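## Task

Leave the console with the MODE knob out, CHECK switched off, PROGRAM on P1 and the lever on HOLD. The UNDER or OVER light must never light, not even briefly; it lights whenever MODE is out, CHECK is on and the lever is on CYCLE while PROGRAM is on something other than P1. The console is loose on the table.

## Robot and tools

Robot: two UR-style arms, left_arm (base near scene y=+0.5 m) and right_arm (base near y=-0.41 m), each ending in a four-digit LEAP-type hand (index, middle, ring, thumb). left_arm has a left hand, right_arm a right hand. Scene frame: origin at table-top height midway between the bases, +x out over the table, +y toward left_arm, +z up. Reported hand poses and velocities are in each arm's own base frame; fixed cameras and the table use the scene frame.

Hand point axes (right hand): +z runs along straight fingers toward the tips, +y leaves the palm face, +x crosses the palm away from the thumb. On the left hand +x points toward the thumb. A rigid mast sits on the palm side near the wrist and can strike things.

Row layout (used by execute_actions and move): 48 numbers, each in [-1, 1], always for both arms: left dx, dy, dz, rx, ry, rz; then 16 left hand motor goals; left current_limit; left speed; then the same 24 for the right arm. Motor order: index_mcp, index_abd, index_pip, index_dip, thumb_cmc, thumb_axl, thumb_mcp, thumb_ipl, middle_mcp, middle_abd, middle_pip, middle_dip, ring_mcp, ring_abd, ring_pip, ring_dip. Pose numbers are offsets, not poses: measured from the arm's Hand target at the start of the action, along that Hand target's own axes; 1.0 = 0.6 m for dx/dy/dz and 180 degrees for rx/ry/rz (a rotation vector). Every row of one action counts from the same start, so repeating an offset in a new call moves further. Six zeros re-request the current Hand target. Motor numbers are absolute goal angles scaled between each hinge's stops; toward -1 flexes fingers toward the palm; straight is about +0.75 (mcp), +0.58 (pip), +0.70 (dip), 0 (abd); thumb_cmc straight +0.71, axl +0.68, mcp +0.23, ipl +0.17. A 0 is a real goal: to keep a hand unchanged, resend its hand_goal, hand_current_limit and hand_speed. current_limit maps -1..+1 to 0..550 mA (start +0.4); speed sets goal slew at (speed+1)/2 of 8.5 rad/s (start -0.6). Settings persist.

execute_actions: actions = list of actions, each up to 15 rows of 1/30 s (one action is 0.5 s; a short table holds its last row). cameras optional; an empty actions list returns state plus all images.

move: target = one row or up to 15 rows, offsets all from the same Hand targets. speed in m/s (0.002 to 3.6, default 0.25; rotation up to twice that in rad/s), one value or one per target. blend in m for corner rounding (0 = stop at each). stop_force in N (3 to 120) ends an arm's path on contact; zero (default true) re-zeroes before the move; blocking=false returns after 0.5 s (not with stop_force). Paths are straight, do not avoid obstacles, and cap at 10 s. The move: line reports the ending (done, off_target, moving, held, fault) and limits (paced = pose clipped, held = steps withheld). Avoid passing near an arm's own base.

wait: seconds 0 to 10, arms hold. stop: brakes a running move. zoom_image: camera plus region [x0,y0,x1,y1] pixels, at most 504x504, of that camera's newest image. zero_wrist_force: arm = left_arm or right_arm. read_manual: licence texts only. finished_scene: scene = current number (1 or 2); irreversible; the goal must hold without the robot.

Cameras (672x504): cam_head_left, cam_head_right, cam_high, cam_low, cam_left_wrist, cam_right_wrist.

Results: end_effector_position (m), quat_wxyz, velocities; Hand target = last commanded pose after clipping (orientation clipped to within 32 degrees of measured); the hand often settles short of it, and the next command, even zeros, asks again. Joint velocities may read within noise. hand_goal, hand_measured, hand_current_ma and hand_state (moving, goal, blocked, overload) per motor in the order above. Wrist force/torque in the end-effector axes, plus a peak line. MOTOR HOT, HAND FAULT, OVER-TEMPERATURE FAULT lines warn of trouble; after a HAND FAULT line, later motion calls in that same reply are skipped.

Hazards: arms are stiff; pressing even slightly past a firm contact, or about 150 N outside force, or joint torque at its limit (136 N m big joints, 25.4 N m wrists) stops the arm for 10 s. Motors at 495 mA or more for 5 s shut down. Arm-to-arm contact or one hand clamping the other can fail the scene. The console is loose: push gently, brace it if needed, and never let it or anything else leave the table. Plan switching order so that the combination MODE out + CHECK on + lever CYCLE never occurs with the wrong PROGRAM; for example set CHECK off and PROGRAM first, and settle the lever before pulling MODE. Prefer slow, smooth moves.

Each tool is called after "Request:" by a JSON object that holds its "op" and its "data".

## Session

Request:
{"op": "execute_actions", "data": {"actions": []}}

Scene clock: 0.00 s.
left_arm: end_effector_position=(+0.4573, +0.4061, +0.1500) hand_goal=(+0.754, +0.000, +0.576, +0.696, +0.714, +0.678, +0.226, +0.168, +0.754, +0.000, +0.576, +0.696, +0.754, +0.000, +0.576, +0.696) hand_measured=(+0.754, +0.000, +0.576, +0.696, +0.714, +0.678, +0.226, +0.168, +0.754, +0.000, +0.576, +0.696, +0.754, +0.000, +0.576, +0.696) hand_current_ma=(+0, +0, +0, +0, +0, +0, +0, +0, +0, +0, +0, +0, +0, +0, +0, +0) hand_state=(goal, goal, goal, goal, goal, goal, goal, goal, goal, goal, goal, goal, goal, goal, goal, goal) hand_current_limit=0.40 hand_speed=-0.60 end_effector_quat_wxyz=(-0.295, +0.348, +0.874, -0.168) | right_arm: end_effector_position=(+0.5658, +0.5398, +0.3205) hand_goal=(+0.754, +0.000, +0.576, +0.696, +0.714, +0.678, +0.226, +0.168, +0.754, +0.000, +0.576, +0.696, +0.754, +0.000, +0.576, +0.696) hand_measured=(+0.754, +0.000, +0.576, +0.696, +0.714, +0.678, +0.226, +0.168, +0.754, +0.000, +0.576, +0.696, +0.754, +0.000, +0.576, +0.696) hand_current_ma=(+0, +0, +0, +0, +0, +0, +0, +0, +0, +0, +0, +0, +0, +0, +0, +0) hand_state=(goal, goal, goal, goal, goal, goal, goal, goal, goal, goal, goal, goal, goal, goal, goal, goal) hand_current_limit=0.40 hand_speed=-0.60 end_effector_quat_wxyz=(-0.022, +0.160, +0.987, -0.017)
Joint positions: left_arm=[3.891 -2.066 -1.387 -1.855 1.946 -0.18] | right_arm=[0.54 -1.066 1.002 -1.451 -1.568 -0.71]
Joint velocities: within noise
Joint torques (N m): no reading
Wrist force (N): no reading
Wrist torque (N m): no reading
Wrist force, peak (N): no reading
Hand target: left_arm +0.4573, +0.4061, +0.1500; -0.295, +0.348, +0.874, -0.168 | right_arm +0.5658, +0.5398, +0.3205; -0.022, +0.160, +0.987, -0.017

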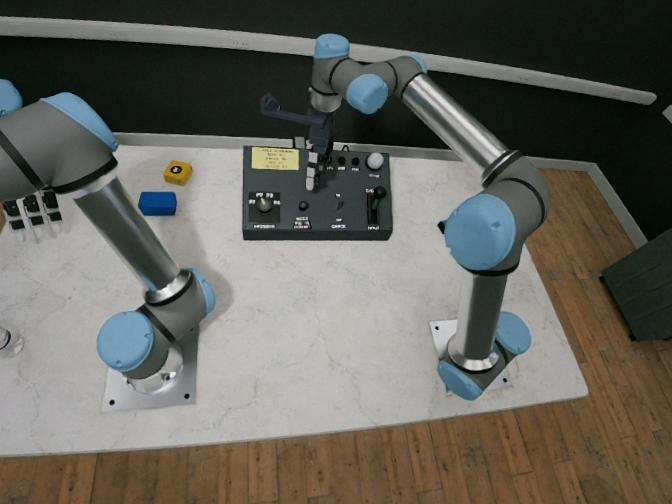

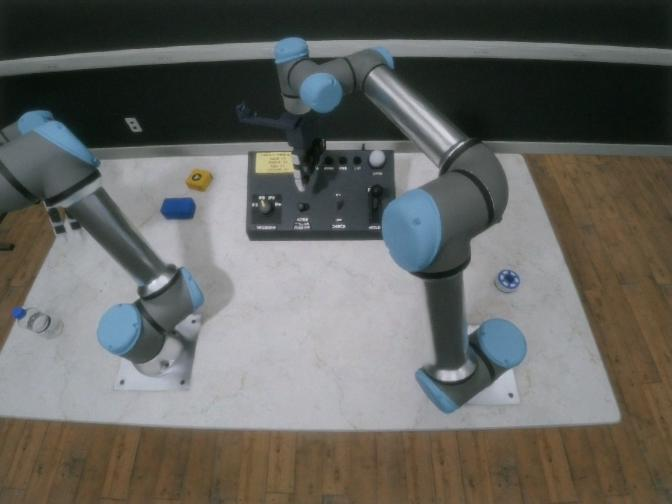

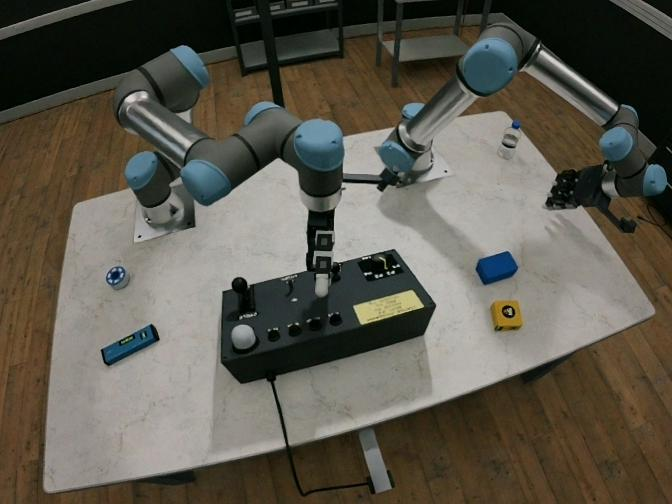

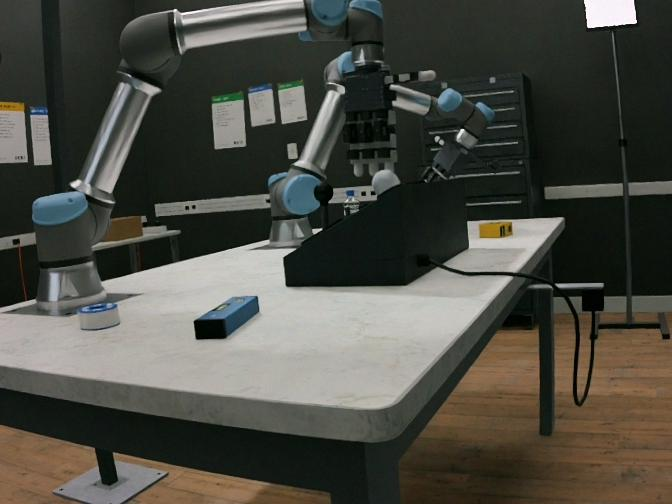

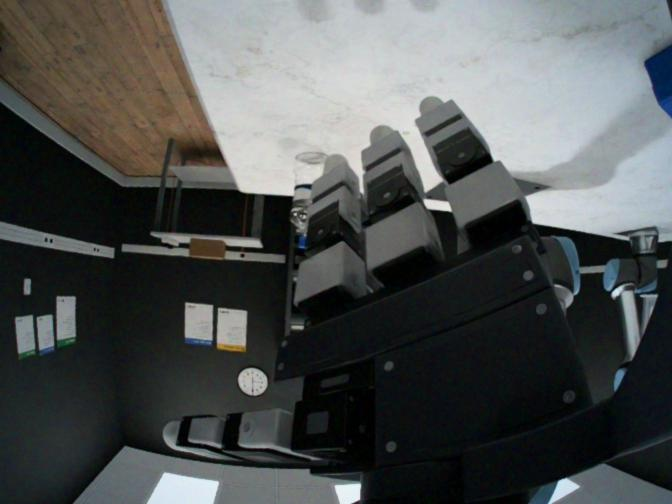

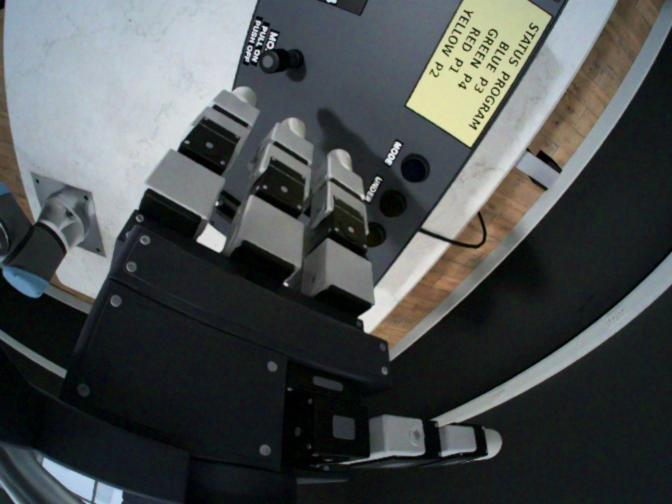

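Request:
{"op": "zoom_image", "data": {"camera": "cam_head_left", "region": [230, 130, 410, 250]}}

Request:
{"op": "zoom_image", "data": {"camera": "cam_head_right", "region": [230, 130, 410, 250]}}

Request:
{"op": "zoom_image", "data": {"camera": "cam_high", "region": [200, 220, 450, 400]}}

Request:
{"op": "zoom_image", "data": {"camera": "cam_right_wrist", "region": [180, 0, 480, 260]}}

Request:
{"op": "zoom_image", "data": {"camera": "cam_low", "region": [270, 120, 490, 300]}}

Scaled by 2.800 from the camera's 672x504 image, which has a finer 960x720 frame.

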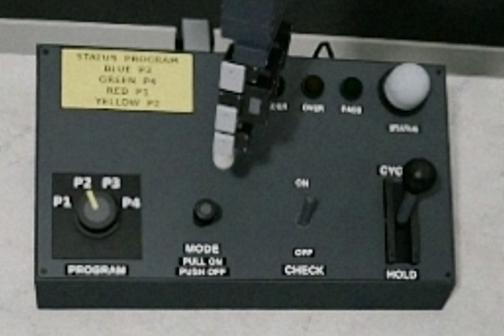

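Scaled by 2.800 from the camera's 672x504 image, which has a finer 960x720 frame.

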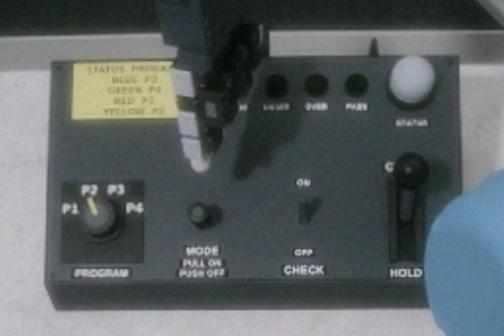

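Scaled by 2.016 from the camera's 672x504 image, which has a finer 960x720 frame.

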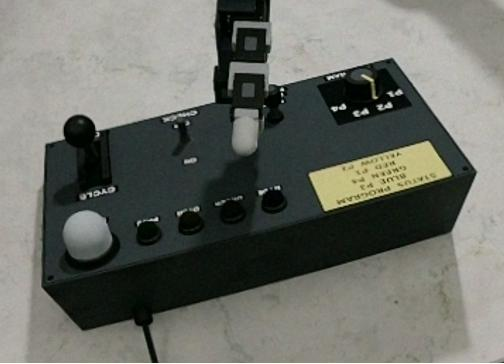

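Scaled by 1.680 from the camera's 672x504 image, which has a finer 960x720 frame.

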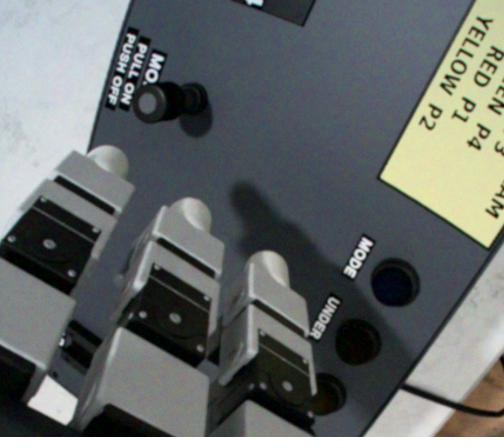

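Scaled by 2.291 from the camera's 672x504 image, which has a finer 960x720 frame.

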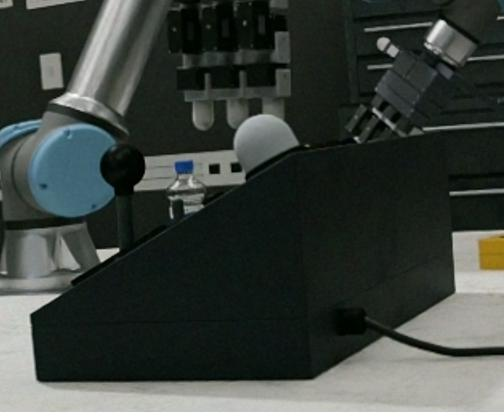

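Request:
{"op": "move", "data": {"target": [0,0,0,0,0,0, 0.754,0,0.576,0.696,0.714,0.678,0.226,0.168,0.754,0,0.576,0.696,0.754,0,0.576,0.696,0.4,-0.6, 0.3215,-0.5578,-0.032,0,0,-0.602, 0.754,0,0.576,0.696,0.714,0.678,0.226,0.168,0.754,0,0.576,0.696,0.754,0,0.576,0.696,0.4,-0.6], "speed": 0.3, "cameras": ["all"]}}

Scene clock: 121.90 s.
left_arm: end_effector_position=(+0.4573, +0.4061, +0.1500) hand_goal=(+0.754, +0.000, +0.576, +0.696, +0.714, +0.678, +0.226, +0.168, +0.754, +0.000, +0.576, +0.696, +0.754, +0.000, +0.576, +0.696) hand_measured=(+0.750, +0.000, +0.576, +0.696, +0.712, +0.678, +0.224, +0.168, +0.750, +0.000, +0.576, +0.696, +0.750, +0.000, +0.576, +0.696) hand_current_ma=(-6, +0, +1, +0, -2, -1, -2, +0, -6, +0, +1, +0, -6, +0, +1, +0) hand_state=(goal, goal, goal, goal, goal, goal, goal, goal, goal, goal, goal, goal, goal, goal, goal, goal) hand_current_limit=0.40 hand_speed=-0.60 end_effector_quat_wxyz=(-0.295, +0.348, +0.874, -0.168) | right_arm: end_effector_position=(+0.2787, +0.2838, +0.3606) hand_goal=(+0.754, +0.000, +0.576, +0.696, +0.714, +0.678, +0.226, +0.168, +0.754, +0.000, +0.576, +0.696, +0.754, +0.000, +0.576, +0.696) hand_measured=(+0.754, +0.000, +0.576, +0.696, +0.714, +0.678, +0.224, +0.168, +0.754, +0.000, +0.576, +0.696, +0.754, +0.000, +0.576, +0.696) hand_current_ma=(+0, +0, +0, +0, +0, +0, -1, +0, +0, +0, +0, +0, +0, +0, +0, +0) hand_state=(goal, goal, goal, goal, goal, goal, goal, goal, goal, goal, goal, goal, goal, goal, goal, goal) hand_current_limit=0.40 hand_speed=-0.60 end_effector_quat_wxyz=(+0.027, +0.707, -0.707, -0.008)
Joint positions: left_arm=[3.891 -2.066 -1.387 -1.855 1.946 -0.18] | right_arm=[0.325 -1.691 1.673 -1.497 -1.58 -2.816]
Joint torques (N m): left_arm=[-0.34 38.63 21.57 1.32 0.44 -0.07] | right_arm=[-9.34 -27.98 -12.29 0.02 1.16 -2.29]
Wrist force (N): left_arm=[-0.1 0.1 0.3] | right_arm=[0.3 1.0 -0.1]
Wrist torque (N m): left_arm=[-0.01 0.02 -0.01] | right_arm=[0.07 -0.09 0.28]
Wrist force, peak (N): left_arm=[0.2 0.1 0.6] | right_arm=[0.5 1.7 -0.1]
Hand target: left_arm +0.4573, +0.4061, +0.1500; -0.295, +0.348, +0.874, -0.168 | right_arm +0.2787, +0.2838, +0.3606; +0.027, +0.707, -0.707, -0.008
Off the commanded pose: left_arm 0.000 m, 0 deg | right_arm 0.000 m, 0 deg.
move: done

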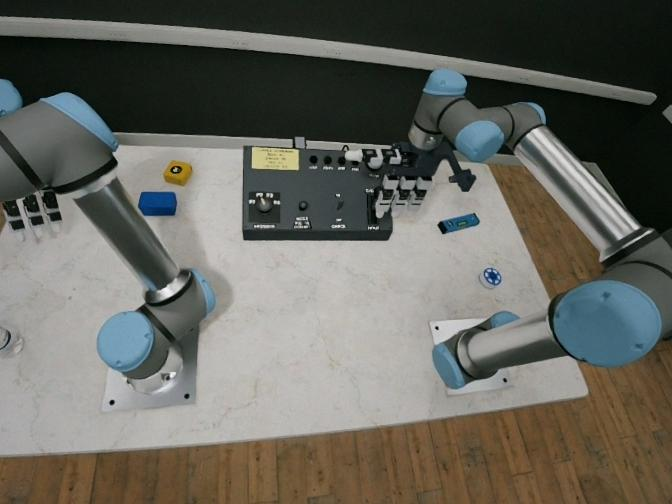

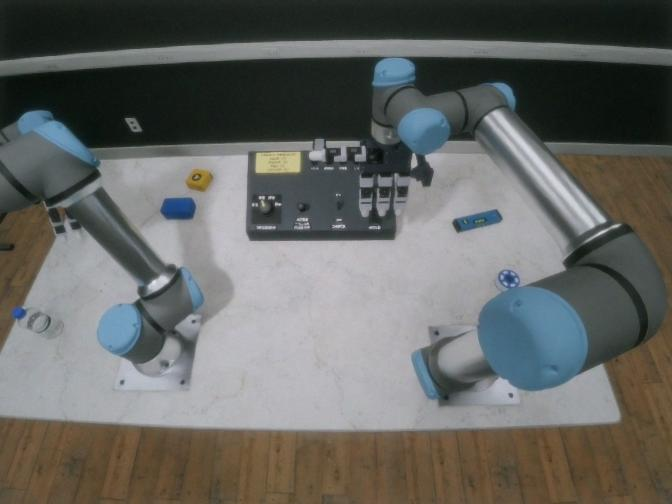

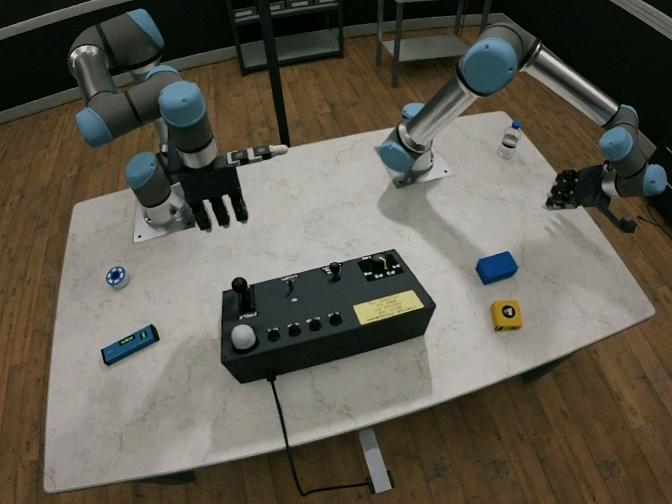

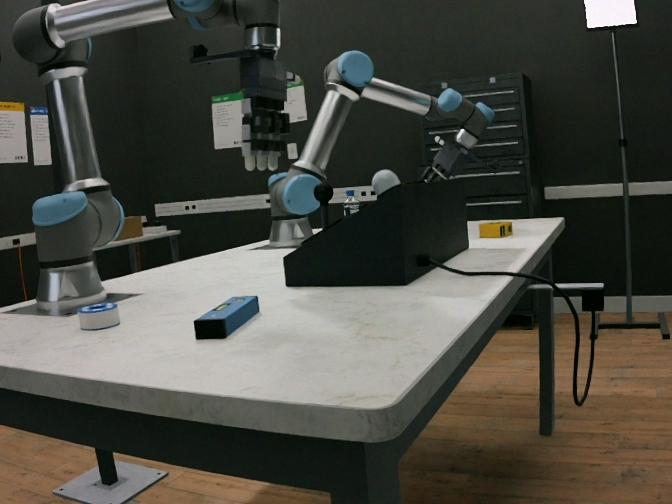

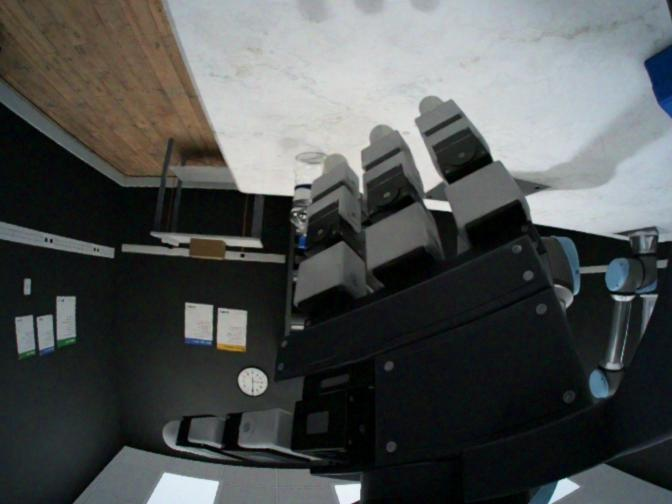

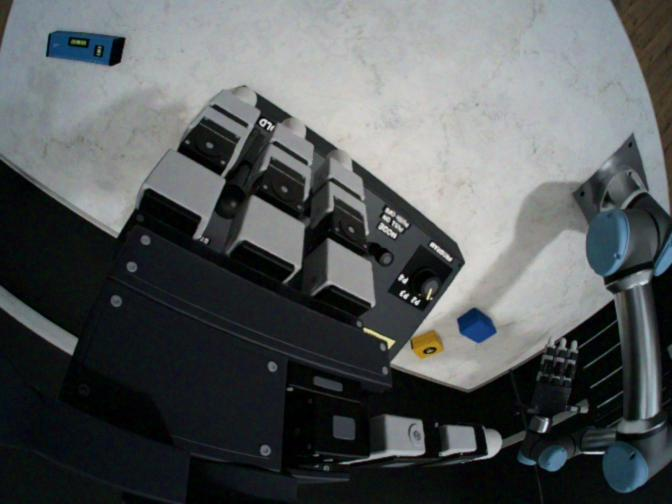

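Request:
{"op": "zoom_image", "data": {"camera": "cam_head_left", "region": [235, 135, 335, 245]}}

Request:
{"op": "zoom_image", "data": {"camera": "cam_head_left", "region": [300, 135, 400, 245]}}

Request:
{"op": "zoom_image", "data": {"camera": "cam_high", "region": [210, 240, 330, 360]}}

Request:
{"op": "zoom_image", "data": {"camera": "cam_high", "region": [320, 240, 440, 360]}}

Request:
{"op": "zoom_image", "data": {"camera": "cam_low", "region": [270, 150, 490, 300]}}

Request:
{"op": "zoom_image", "data": {"camera": "cam_head_right", "region": [240, 140, 400, 245]}}

Scaled by 4.582 from the camera's 672x504 image, which has a finer 960x720 frame.

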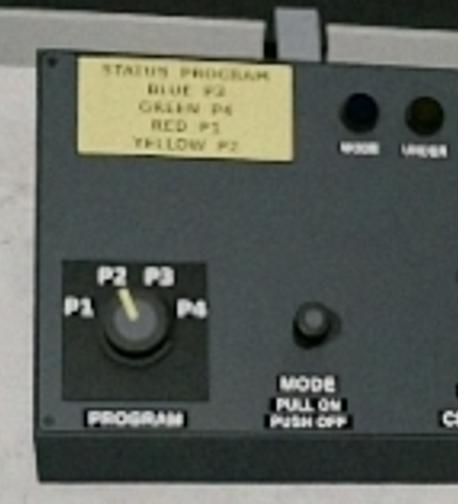

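Scaled by 4.582 from the camera's 672x504 image, which has a finer 960x720 frame.

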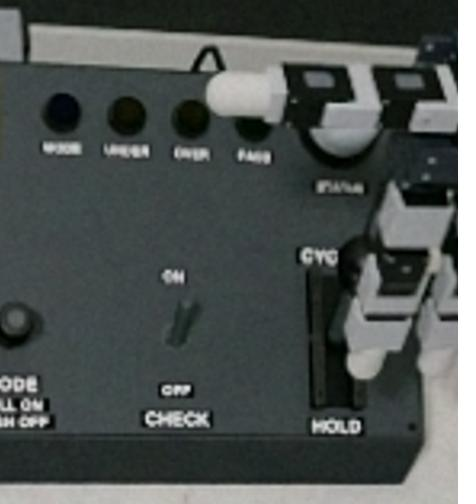

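Scaled by 4.200 from the camera's 672x504 image, which has a finer 960x720 frame.

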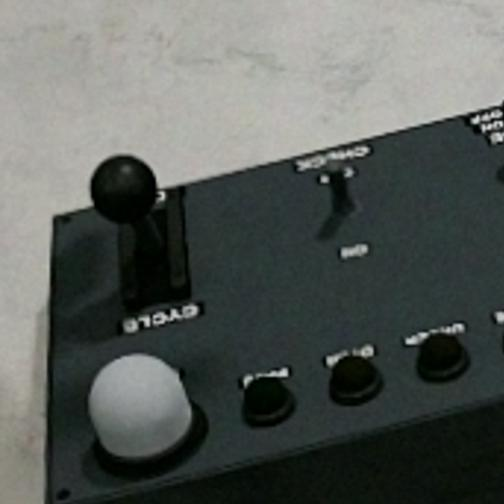

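Scaled by 4.200 from the camera's 672x504 image, which has a finer 960x720 frame.

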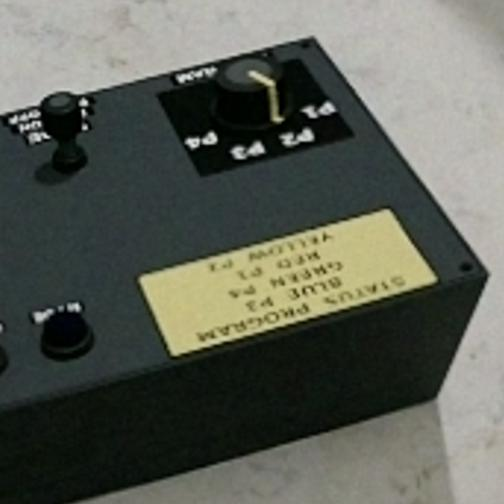

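Scaled by 2.291 from the camera's 672x504 image, which has a finer 960x720 frame.

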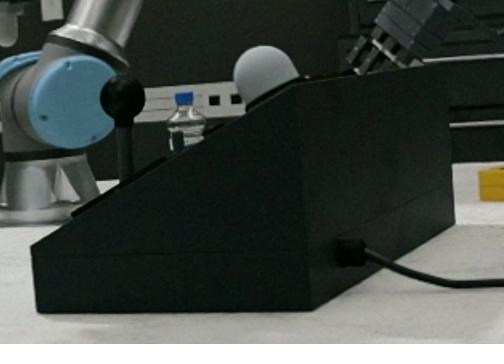

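Scaled by 3.150 from the camera's 672x504 image, which has a finer 960x720 frame.

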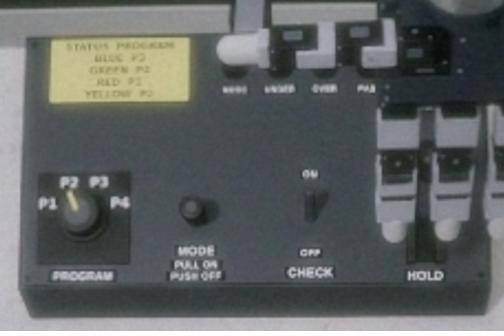

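Request:
{"op": "move", "data": {"target": [0,0,0,0,0,0, 0.754,0,0.576,0.696,0.714,0.678,0.226,0.168,0.754,0,0.576,0.696,0.754,0,0.576,0.696,0.4,-0.6, 0.178,-0.295,0.05,0,0,0, 0.754,0,0.576,0.696,0.714,0.678,0.226,0.168,0.754,0,0.576,0.696,0.754,0,0.576,0.696,0.4,-0.6], "speed": 0.2, "cameras": ["all"]}}

Scene clock: 157.97 s.
left_arm: end_effector_position=(+0.4573, +0.4061, +0.1500) hand_goal=(+0.754, +0.000, +0.576, +0.696, +0.714, +0.678, +0.226, +0.168, +0.754, +0.000, +0.576, +0.696, +0.754, +0.000, +0.576, +0.696) hand_measured=(+0.750, +0.000, +0.576, +0.696, +0.712, +0.678, +0.224, +0.168, +0.750, +0.000, +0.576, +0.696, +0.750, +0.000, +0.576, +0.696) hand_current_ma=(-6, +0, +1, +0, -2, -1, -2, +0, -6, +0, +1, +0, -6, +0, +1, +0) hand_state=(goal, goal, goal, goal, goal, goal, goal, goal, goal, goal, goal, goal, goal, goal, goal, goal) hand_current_limit=0.40 hand_speed=-0.60 end_effector_quat_wxyz=(-0.295, +0.348, +0.874, -0.168) | right_arm: end_effector_position=(+0.4540, +0.1761, +0.3248) hand_goal=(+0.754, +0.000, +0.576, +0.696, +0.714, +0.678, +0.226, +0.168, +0.754, +0.000, +0.576, +0.696, +0.754, +0.000, +0.576, +0.696) hand_measured=(+0.754, +0.000, +0.576, +0.696, +0.714, +0.678, +0.224, +0.168, +0.754, +0.000, +0.576, +0.696, +0.754, +0.000, +0.576, +0.696) hand_current_ma=(+0, +0, +0, +0, +0, +0, -1, +0, +0, +0, +0, +0, +0, +0, +0, +0) hand_state=(goal, goal, goal, goal, goal, goal, goal, goal, goal, goal, goal, goal, goal, goal, goal, goal) hand_current_limit=0.40 hand_speed=-0.60 end_effector_quat_wxyz=(+0.027, +0.707, -0.707, -0.008)
Joint positions: left_arm=[3.891 -2.066 -1.387 -1.855 1.946 -0.18] | right_arm=[0.047 -1.414 1.483 -1.589 -1.595 -3.094]
Joint torques (N m): left_arm=[-0.33 38.93 22.36 1.17 0.4 0.03] | right_arm=[-10.36 -25.15 -40.88 -0.35 -1.44 -2.37]
Wrist force (N): left_arm=[0.0 0.1 0.4] | right_arm=[0.0 1.0 0.3]
Wrist torque (N m): left_arm=[-0.02 0.01 0.01] | right_arm=[0.04 0.01 0.26]
Wrist force, peak (N): left_arm=[0.2 0.1 0.5] | right_arm=[-0.1 2.4 -0.5]
Hand target: left_arm +0.4573, +0.4061, +0.1500; -0.295, +0.348, +0.874, -0.168 | right_arm +0.4541, +0.1761, +0.3248; +0.027, +0.707, -0.707, -0.008
Off the commanded pose: left_arm 0.000 m, 0 deg | right_arm 0.000 m, 0 deg.
move: done

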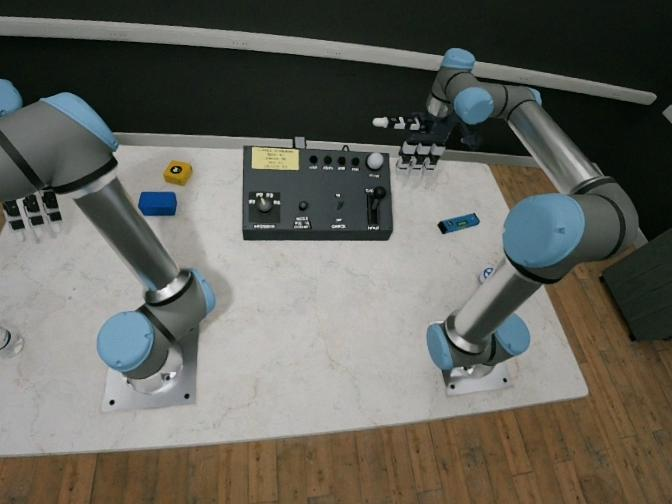

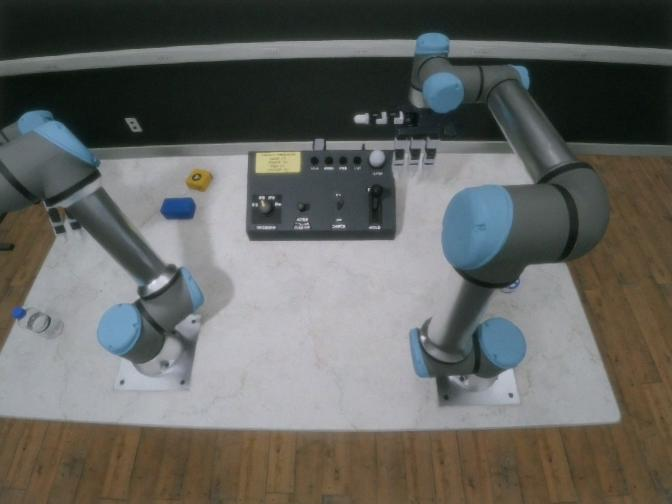

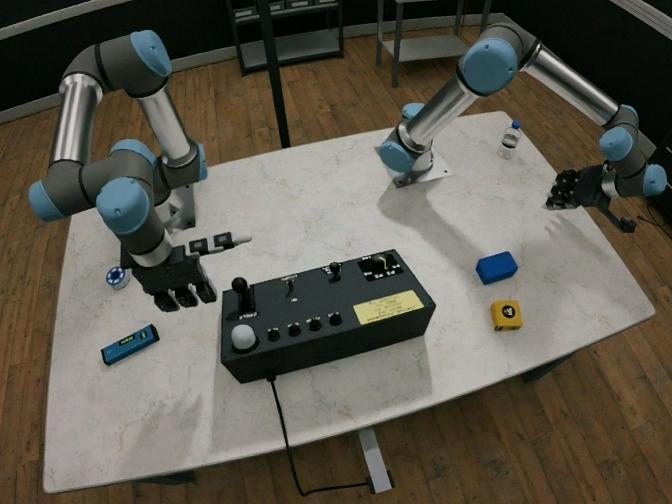

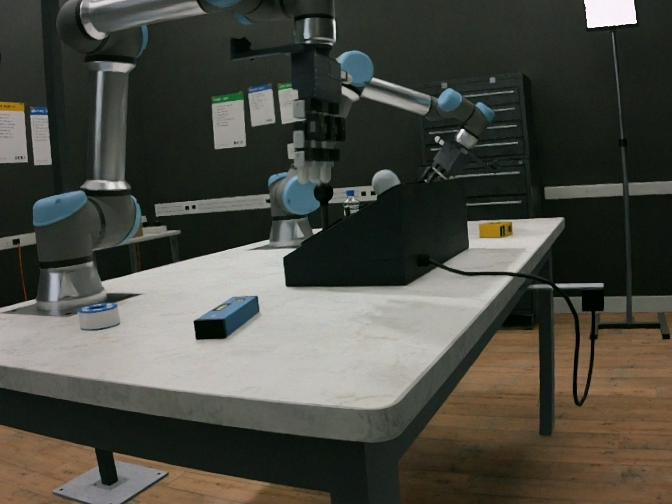

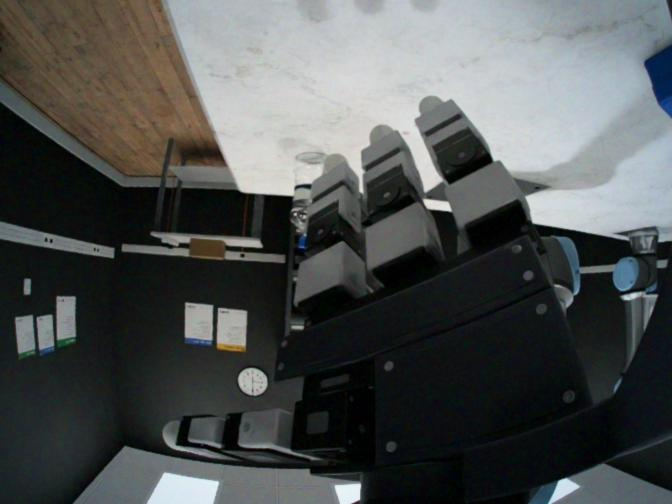

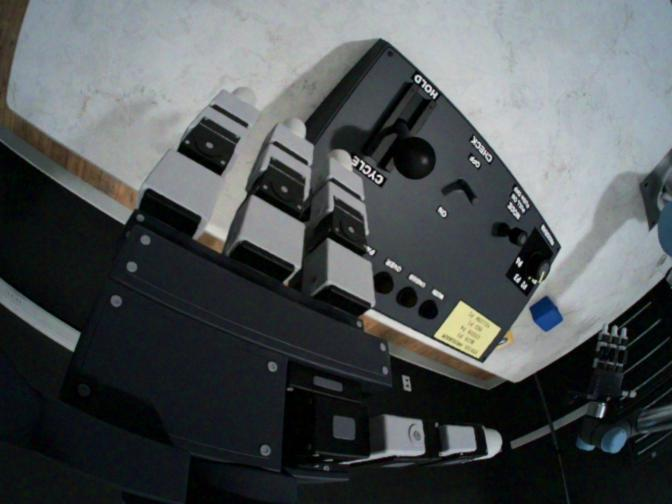

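Request:
{"op": "zoom_image", "data": {"camera": "cam_right_wrist", "region": [330, 30, 570, 210]}}

Request:
{"op": "zoom_image", "data": {"camera": "cam_right_wrist", "region": [430, 160, 580, 280]}}

Request:
{"op": "zoom_image", "data": {"camera": "cam_head_left", "region": [300, 140, 400, 245]}}

Request:
{"op": "zoom_image", "data": {"camera": "cam_head_right", "region": [300, 140, 400, 245]}}

Scaled by 2.100 from the camera's 672x504 image, which has a finer 960x720 frame.

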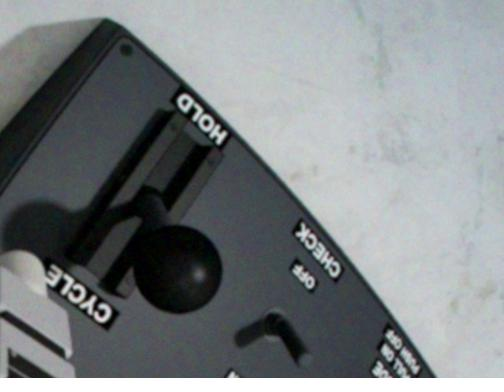

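Scaled by 3.360 from the camera's 672x504 image, which has a finer 960x720 frame.

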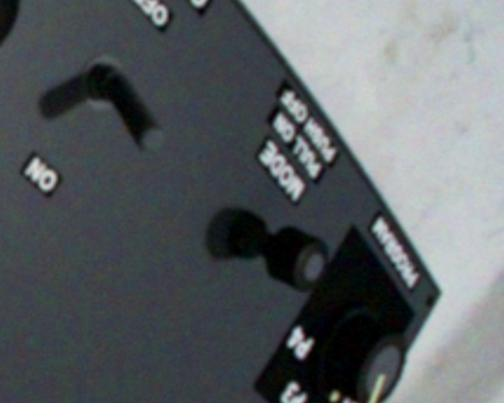

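Scaled by 4.800 from the camera's 672x504 image, which has a finer 960x720 frame.

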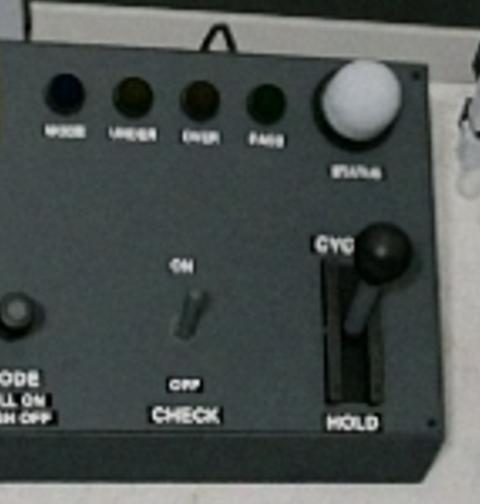

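Scaled by 4.800 from the camera's 672x504 image, which has a finer 960x720 frame.

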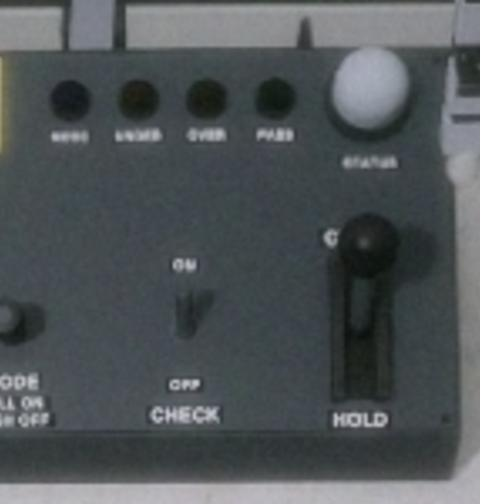

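Request:
{"op": "move", "data": {"target": [[0,0,0,0,0,0, 0.754,0,0.576,0.696,0.714,0.678,0.226,0.168,0.754,0,0.576,0.696,0.754,0,0.576,0.696,0.4,-0.6, 0,0.1428,-0.08,0.1757,-0.0086,0, 0.754,0,0.576,0.696,0.714,0.678,0.226,0.168,0.754,0,0.576,0.696,0.754,0,0.576,0.696,0.75,-0.6],[0,0,0,0,0,0, 0.754,0,0.576,0.696,0.714,0.678,0.226,0.168,0.754,0,0.576,0.696,0.754,0,0.576,0.696,0.4,-0.6, -0.1173,0.1428,-0.0248,0.1757,-0.0086,0, 0.754,0,0.576,0.696,0.714,0.678,0.226,0.168,0.754,0,0.576,0.696,0.754,0,0.576,0.696,0.75,-0.6]], "speed": 0.2, "blend": 0.02, "cameras": ["cam_head_left","cam_right_wrist","cam_low"]}}

Scene clock: 366.93 s.
left_arm: end_effector_position=(+0.4573, +0.4061, +0.1500) hand_goal=(+0.754, +0.000, +0.576, +0.696, +0.714, +0.678, +0.226, +0.168, +0.754, +0.000, +0.576, +0.696, +0.754, +0.000, +0.576, +0.696) hand_measured=(+0.750, +0.000, +0.576, +0.696, +0.712, +0.678, +0.224, +0.168, +0.750, +0.000, +0.576, +0.696, +0.750, +0.000, +0.576, +0.696) hand_current_ma=(-6, +0, +1, +0, -2, -1, -2, +0, -6, +0, +1, +0, -6, +0, +1, +0) hand_state=(goal, goal, goal, goal, goal, goal, goal, goal, goal, goal, goal, goal, goal, goal, goal, goal) hand_current_limit=0.40 hand_speed=-0.60 end_effector_quat_wxyz=(-0.295, +0.348, +0.874, -0.168) | right_arm: end_effector_position=(+0.3692, +0.2469, +0.3420) hand_goal=(+0.754, +0.000, +0.576, +0.696, +0.714, +0.678, +0.226, +0.168, +0.754, +0.000, +0.576, +0.696, +0.754, +0.000, +0.576, +0.696) hand_measured=(+0.750, +0.000, +0.576, +0.696, +0.712, +0.678, +0.224, +0.168, +0.750, +0.000, +0.576, +0.696, +0.750, +0.000, +0.576, +0.696) hand_current_ma=(-2, +0, +0, +0, -1, +0, -2, +0, -2, +0, +0, +0, -2, +0, +0, +0) hand_state=(goal, goal, goal, goal, goal, goal, goal, goal, goal, goal, goal, goal, goal, goal, goal, goal) hand_current_limit=0.75 hand_speed=-0.60 end_effector_quat_wxyz=(-0.176, +0.687, -0.683, +0.176)
Joint positions: left_arm=[3.891 -2.066 -1.387 -1.855 1.946 -0.18] | right_arm=[0.254 -1.807 1.906 -2.159 -1.689 -2.924]
Joint torques (N m): left_arm=[-0.72 39.51 21.9 1.36 0.64 -0.08] | right_arm=[9.28 -6.27 -41.2 -5.15 -1.41 2.37]
Wrist force (N): left_arm=[0.1 0.1 0.0] | right_arm=[0.3 -1.7 1.8]
Wrist torque (N m): left_arm=[0.01 -0.01 0.01] | right_arm=[-0.14 -0.16 -0.04]
Wrist force, peak (N): left_arm=[-0.1 0.3 0.5] | right_arm=[-0.5 -1.8 1.9]
Hand target: left_arm +0.4573, +0.4061, +0.1500; -0.295, +0.348, +0.874, -0.168 | right_arm +0.3692, +0.2469, +0.3420; -0.176, +0.687, -0.683, +0.176
Off the commanded pose: left_arm 0.000 m, 0 deg | right_arm 0.000 m, 0 deg.
move: done
Images, in order (width x height): cam_head_left 672x504, cam_low 672x504, cam_right_wrist 672x504.

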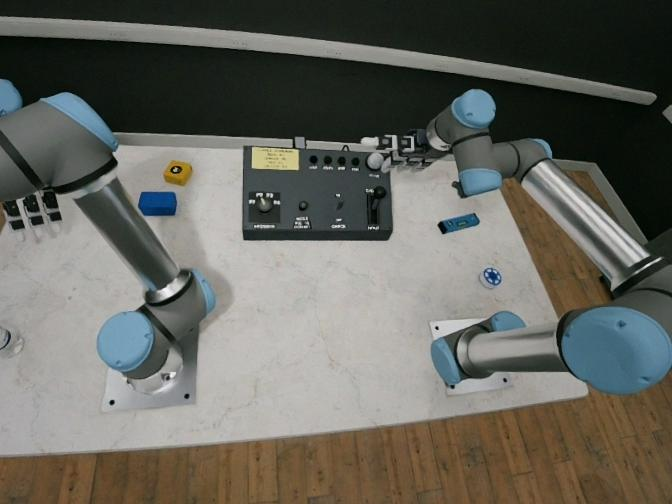

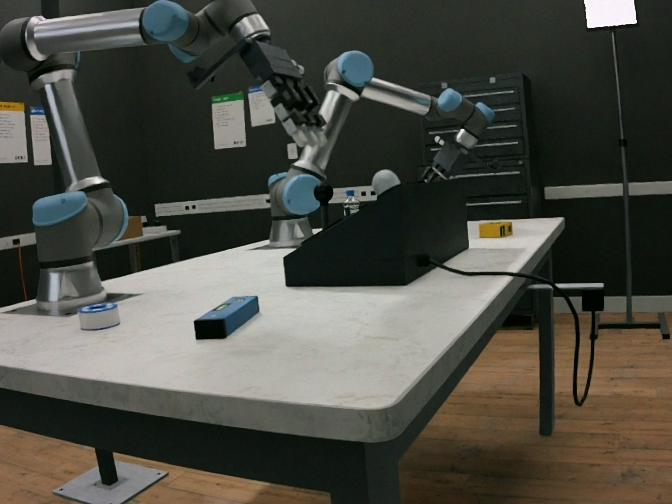

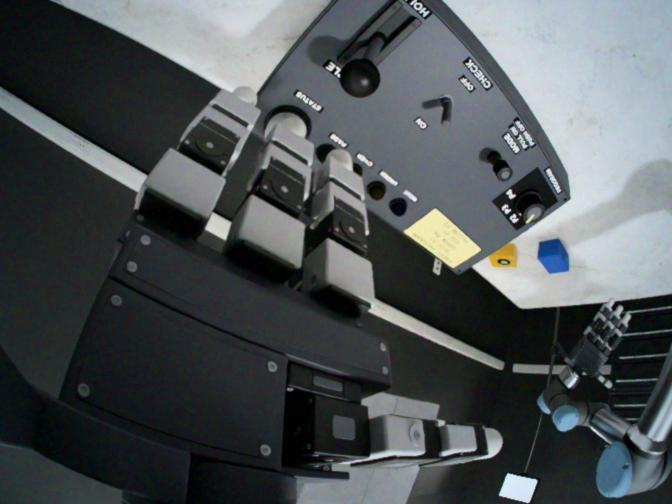

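Request:
{"op": "move", "data": {"target": [0,0,0,0,0,0, 0.754,0,0.576,0.696,0.714,0.678,0.226,0.168,0.754,0,0.576,0.696,0.754,0,0.576,0.696,0.4,-0.6, -0.013,0,0.14,0,0,0, 0.754,0,0.576,0.696,0.714,0.678,0.226,0.168,0.754,0,0.576,0.696,0.754,0,0.576,0.696,0.75,-0.6], "speed": 0.06, "stop_force": 8, "cameras": ["cam_head_left","cam_right_wrist","cam_low","cam_high"]}}

Scene clock: 380.83 s.
left_arm: end_effector_position=(+0.4573, +0.4061, +0.1500) hand_goal=(+0.754, +0.000, +0.576, +0.696, +0.714, +0.678, +0.226, +0.168, +0.754, +0.000, +0.576, +0.696, +0.754, +0.000, +0.576, +0.696) hand_measured=(+0.750, +0.000, +0.576, +0.696, +0.712, +0.678, +0.224, +0.168, +0.750, +0.000, +0.576, +0.696, +0.750, +0.000, +0.576, +0.696) hand_current_ma=(-6, +0, +1, +0, -2, -1, -2, +0, -6, +0, +1, +0, -6, +0, +1, +0) hand_state=(goal, goal, goal, goal, goal, goal, goal, goal, goal, goal, goal, goal, goal, goal, goal, goal) hand_current_limit=0.40 hand_speed=-0.60 end_effector_quat_wxyz=(-0.295, +0.348, +0.874, -0.168) | right_arm: end_effector_position=(+0.4096, +0.2549, +0.2684) hand_goal=(+0.754, +0.000, +0.576, +0.696, +0.714, +0.678, +0.226, +0.168, +0.754, +0.000, +0.576, +0.696, +0.754, +0.000, +0.576, +0.696) hand_measured=(+0.750, +0.000, +0.576, +0.696, +0.712, +0.678, +0.224, +0.168, +0.750, +0.000, +0.576, +0.696, +0.750, +0.000, +0.576, +0.696) hand_current_ma=(-2, +0, +0, +0, -1, +0, -2, +0, -2, +0, +0, +0, -2, +0, +0, +0) hand_state=(goal, goal, goal, goal, goal, goal, goal, goal, goal, goal, goal, goal, goal, goal, goal, goal) hand_current_limit=0.75 hand_speed=-0.60 end_effector_quat_wxyz=(-0.176, +0.687, -0.683, +0.176)
Joint positions: left_arm=[3.891 -2.066 -1.387 -1.855 1.946 -0.18] | right_arm=[0.248 -1.669 1.985 -2.377 -1.687 -2.929]
Joint torques (N m): left_arm=[-0.98 39.15 21.91 1.48 0.68 -0.13] | right_arm=[-9.8 -10.14 -12.45 -5.02 0.86 -2.43]
Wrist force (N): left_arm=[0.1 0.1 0.3] | right_arm=[0.1 -1.6 1.4]
Wrist torque (N m): left_arm=[-0.02 -0.01 0.01] | right_arm=[-0.09 -0.14 0.09]
Wrist force, peak (N): left_arm=[0.0 -0.1 0.5] | right_arm=[0.2 -1.9 2.0]
Hand target: left_arm +0.4573, +0.4061, +0.1500; -0.295, +0.348, +0.874, -0.168 | right_arm +0.4096, +0.2549, +0.2684; -0.176, +0.687, -0.683, +0.176
Off the commanded pose: left_arm 0.000 m, 0 deg | right_arm 0.000 m, 0 deg.
move: done
Images, in order (width x height): cam_head_left 672x504, cam_high 672x504, cam_low 672x504, cam_right_wrist 672x504.

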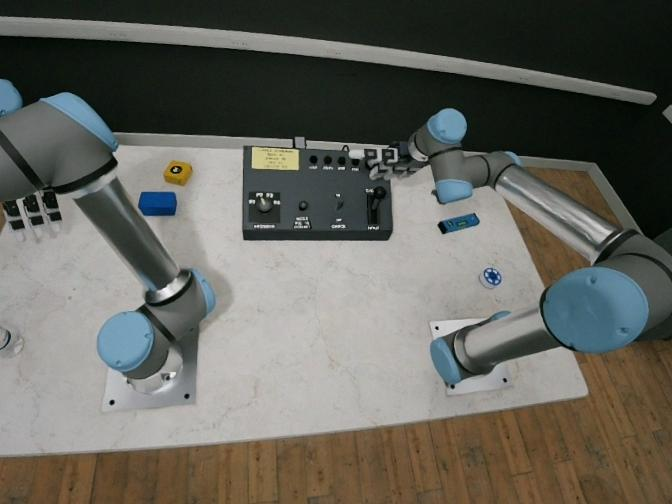

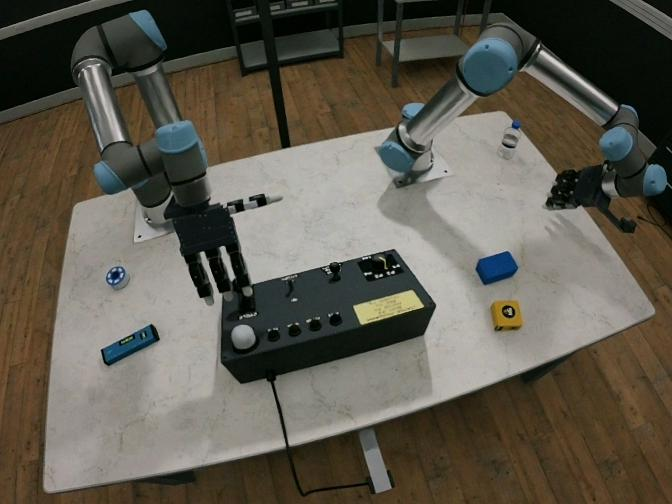

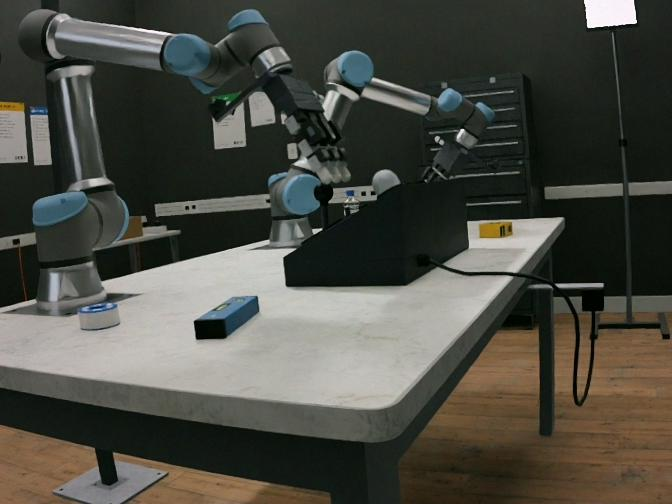

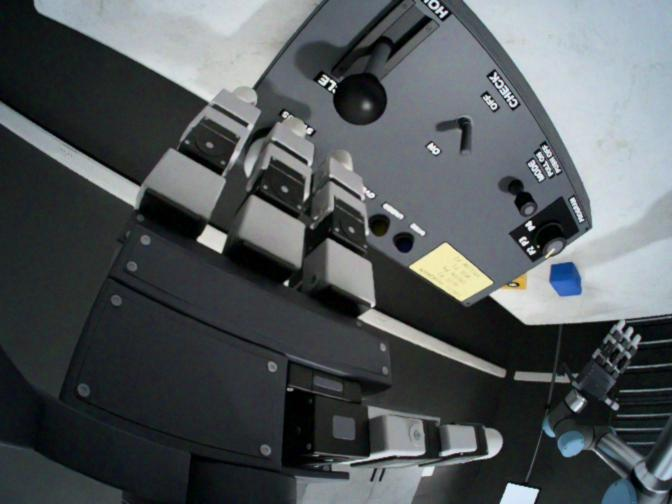

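Request:
{"op": "move", "data": {"target": [0,0,0,0,0,0, 0.754,0,0.576,0.696,0.714,0.678,0.226,0.168,0.754,0,0.576,0.696,0.754,0,0.576,0.696,0.4,-0.6, 0,0.125,0.008,0,0,0, 0.754,0,0.576,0.696,0.714,0.678,0.226,0.168,0.754,0,0.576,0.696,0.754,0,0.576,0.696,0.75,-0.6], "speed": 0.05, "stop_force": 20, "cameras": ["cam_head_left","cam_right_wrist","cam_low","cam_high"]}}

Scene clock: 390.70 s.
left_arm: end_effector_position=(+0.4573, +0.4061, +0.1500) hand_goal=(+0.754, +0.000, +0.576, +0.696, +0.714, +0.678, +0.226, +0.168, +0.754, +0.000, +0.576, +0.696, +0.754, +0.000, +0.576, +0.696) hand_measured=(+0.750, +0.000, +0.576, +0.696, +0.712, +0.678, +0.224, +0.168, +0.750, +0.000, +0.576, +0.696, +0.750, +0.000, +0.576, +0.696) hand_current_ma=(-6, +0, +1, +0, -2, -1, -2, +0, -6, +0, +1, +0, -6, +0, +1, +0) hand_state=(goal, goal, goal, goal, goal, goal, goal, goal, goal, goal, goal, goal, goal, goal, goal, goal) hand_current_limit=0.40 hand_speed=-0.60 end_effector_quat_wxyz=(-0.295, +0.348, +0.874, -0.168) | right_arm: end_effector_position=(+0.3462, +0.2545, +0.2280) hand_goal=(+0.754, +0.000, +0.576, +0.696, +0.714, +0.678, +0.226, +0.168, +0.754, +0.000, +0.576, +0.696, +0.754, +0.000, +0.576, +0.696) hand_measured=(+0.878, +0.074, +0.664, +0.744, +0.712, +0.678, +0.224, +0.168, +0.752, -0.002, +0.578, +0.698, +0.750, +0.000, +0.576, +0.696) hand_current_ma=(+394, +134, +219, +87, -1, +0, -2, +0, -1, -1, +0, +1, -2, +0, +0, +0) hand_state=(blocked, blocked, blocked, blocked, goal, goal, goal, goal, goal, goal, goal, goal, goal, goal, goal, goal) hand_current_limit=0.75 hand_speed=-0.60 end_effector_quat_wxyz=(-0.176, +0.687, -0.683, +0.176)
Joint positions: left_arm=[3.891 -2.066 -1.387 -1.855 1.946 -0.18] | right_arm=[0.29 -1.772 2.179 -2.464 -1.707 -2.892]
Joint torques (N m): left_arm=[-1.31 38.96 22.5 1.61 0.69 0.16] | right_arm=[8.85 -20.63 -6.48 -2.81 -2.59 2.2]
Wrist force (N): left_arm=[0.1 0.1 0.2] | right_arm=[-4.1 -8.0 0.5]
Wrist torque (N m): left_arm=[-0.01 -0.01 0.01] | right_arm=[0.45 -0.79 -0.43]
Wrist force, peak (N): left_arm=[0.4 0.1 0.3] | right_arm=[1.3 -12.9 0.1]
Hand target: left_arm +0.4573, +0.4061, +0.1500; -0.295, +0.348, +0.874, -0.168 | right_arm +0.3462, +0.2545, +0.2280; -0.176, +0.687, -0.683, +0.176
Off the commanded pose: left_arm 0.000 m, 0 deg | right_arm 0.000 m, 0 deg.
move: done
Images, in order (width x height): cam_head_left 672x504, cam_high 672x504, cam_low 672x504, cam_right_wrist 672x504.

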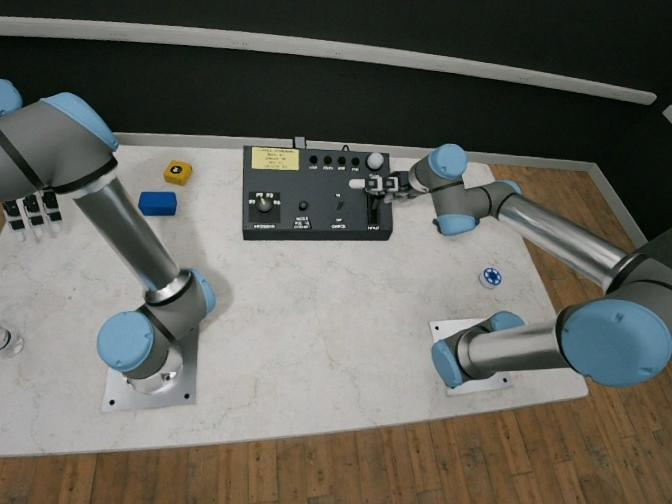

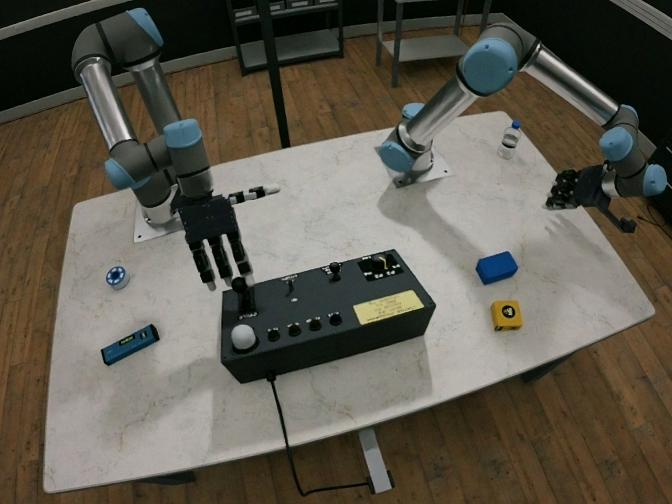

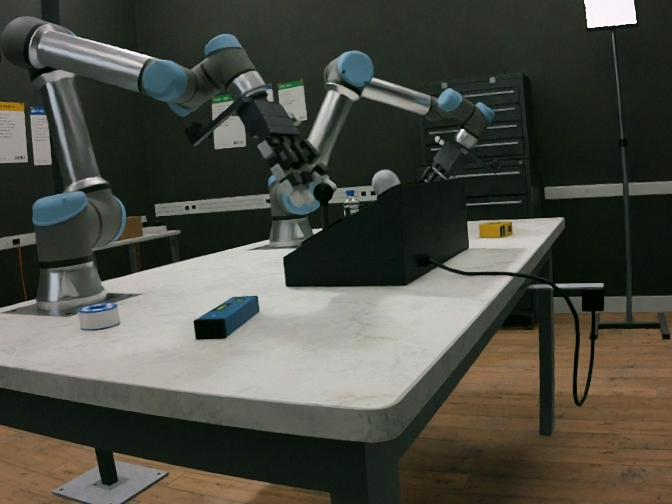

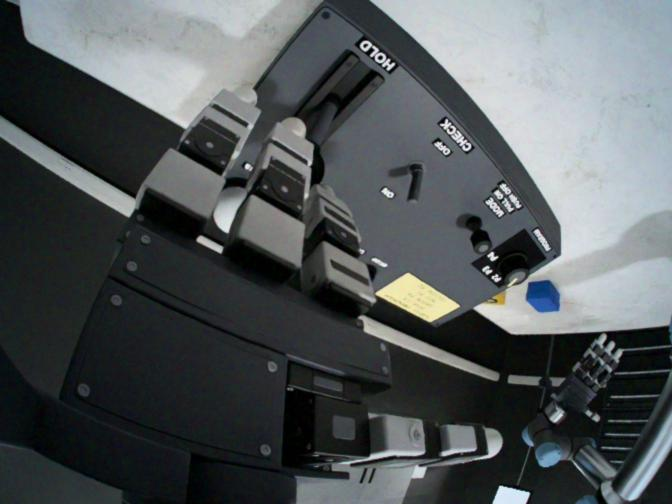

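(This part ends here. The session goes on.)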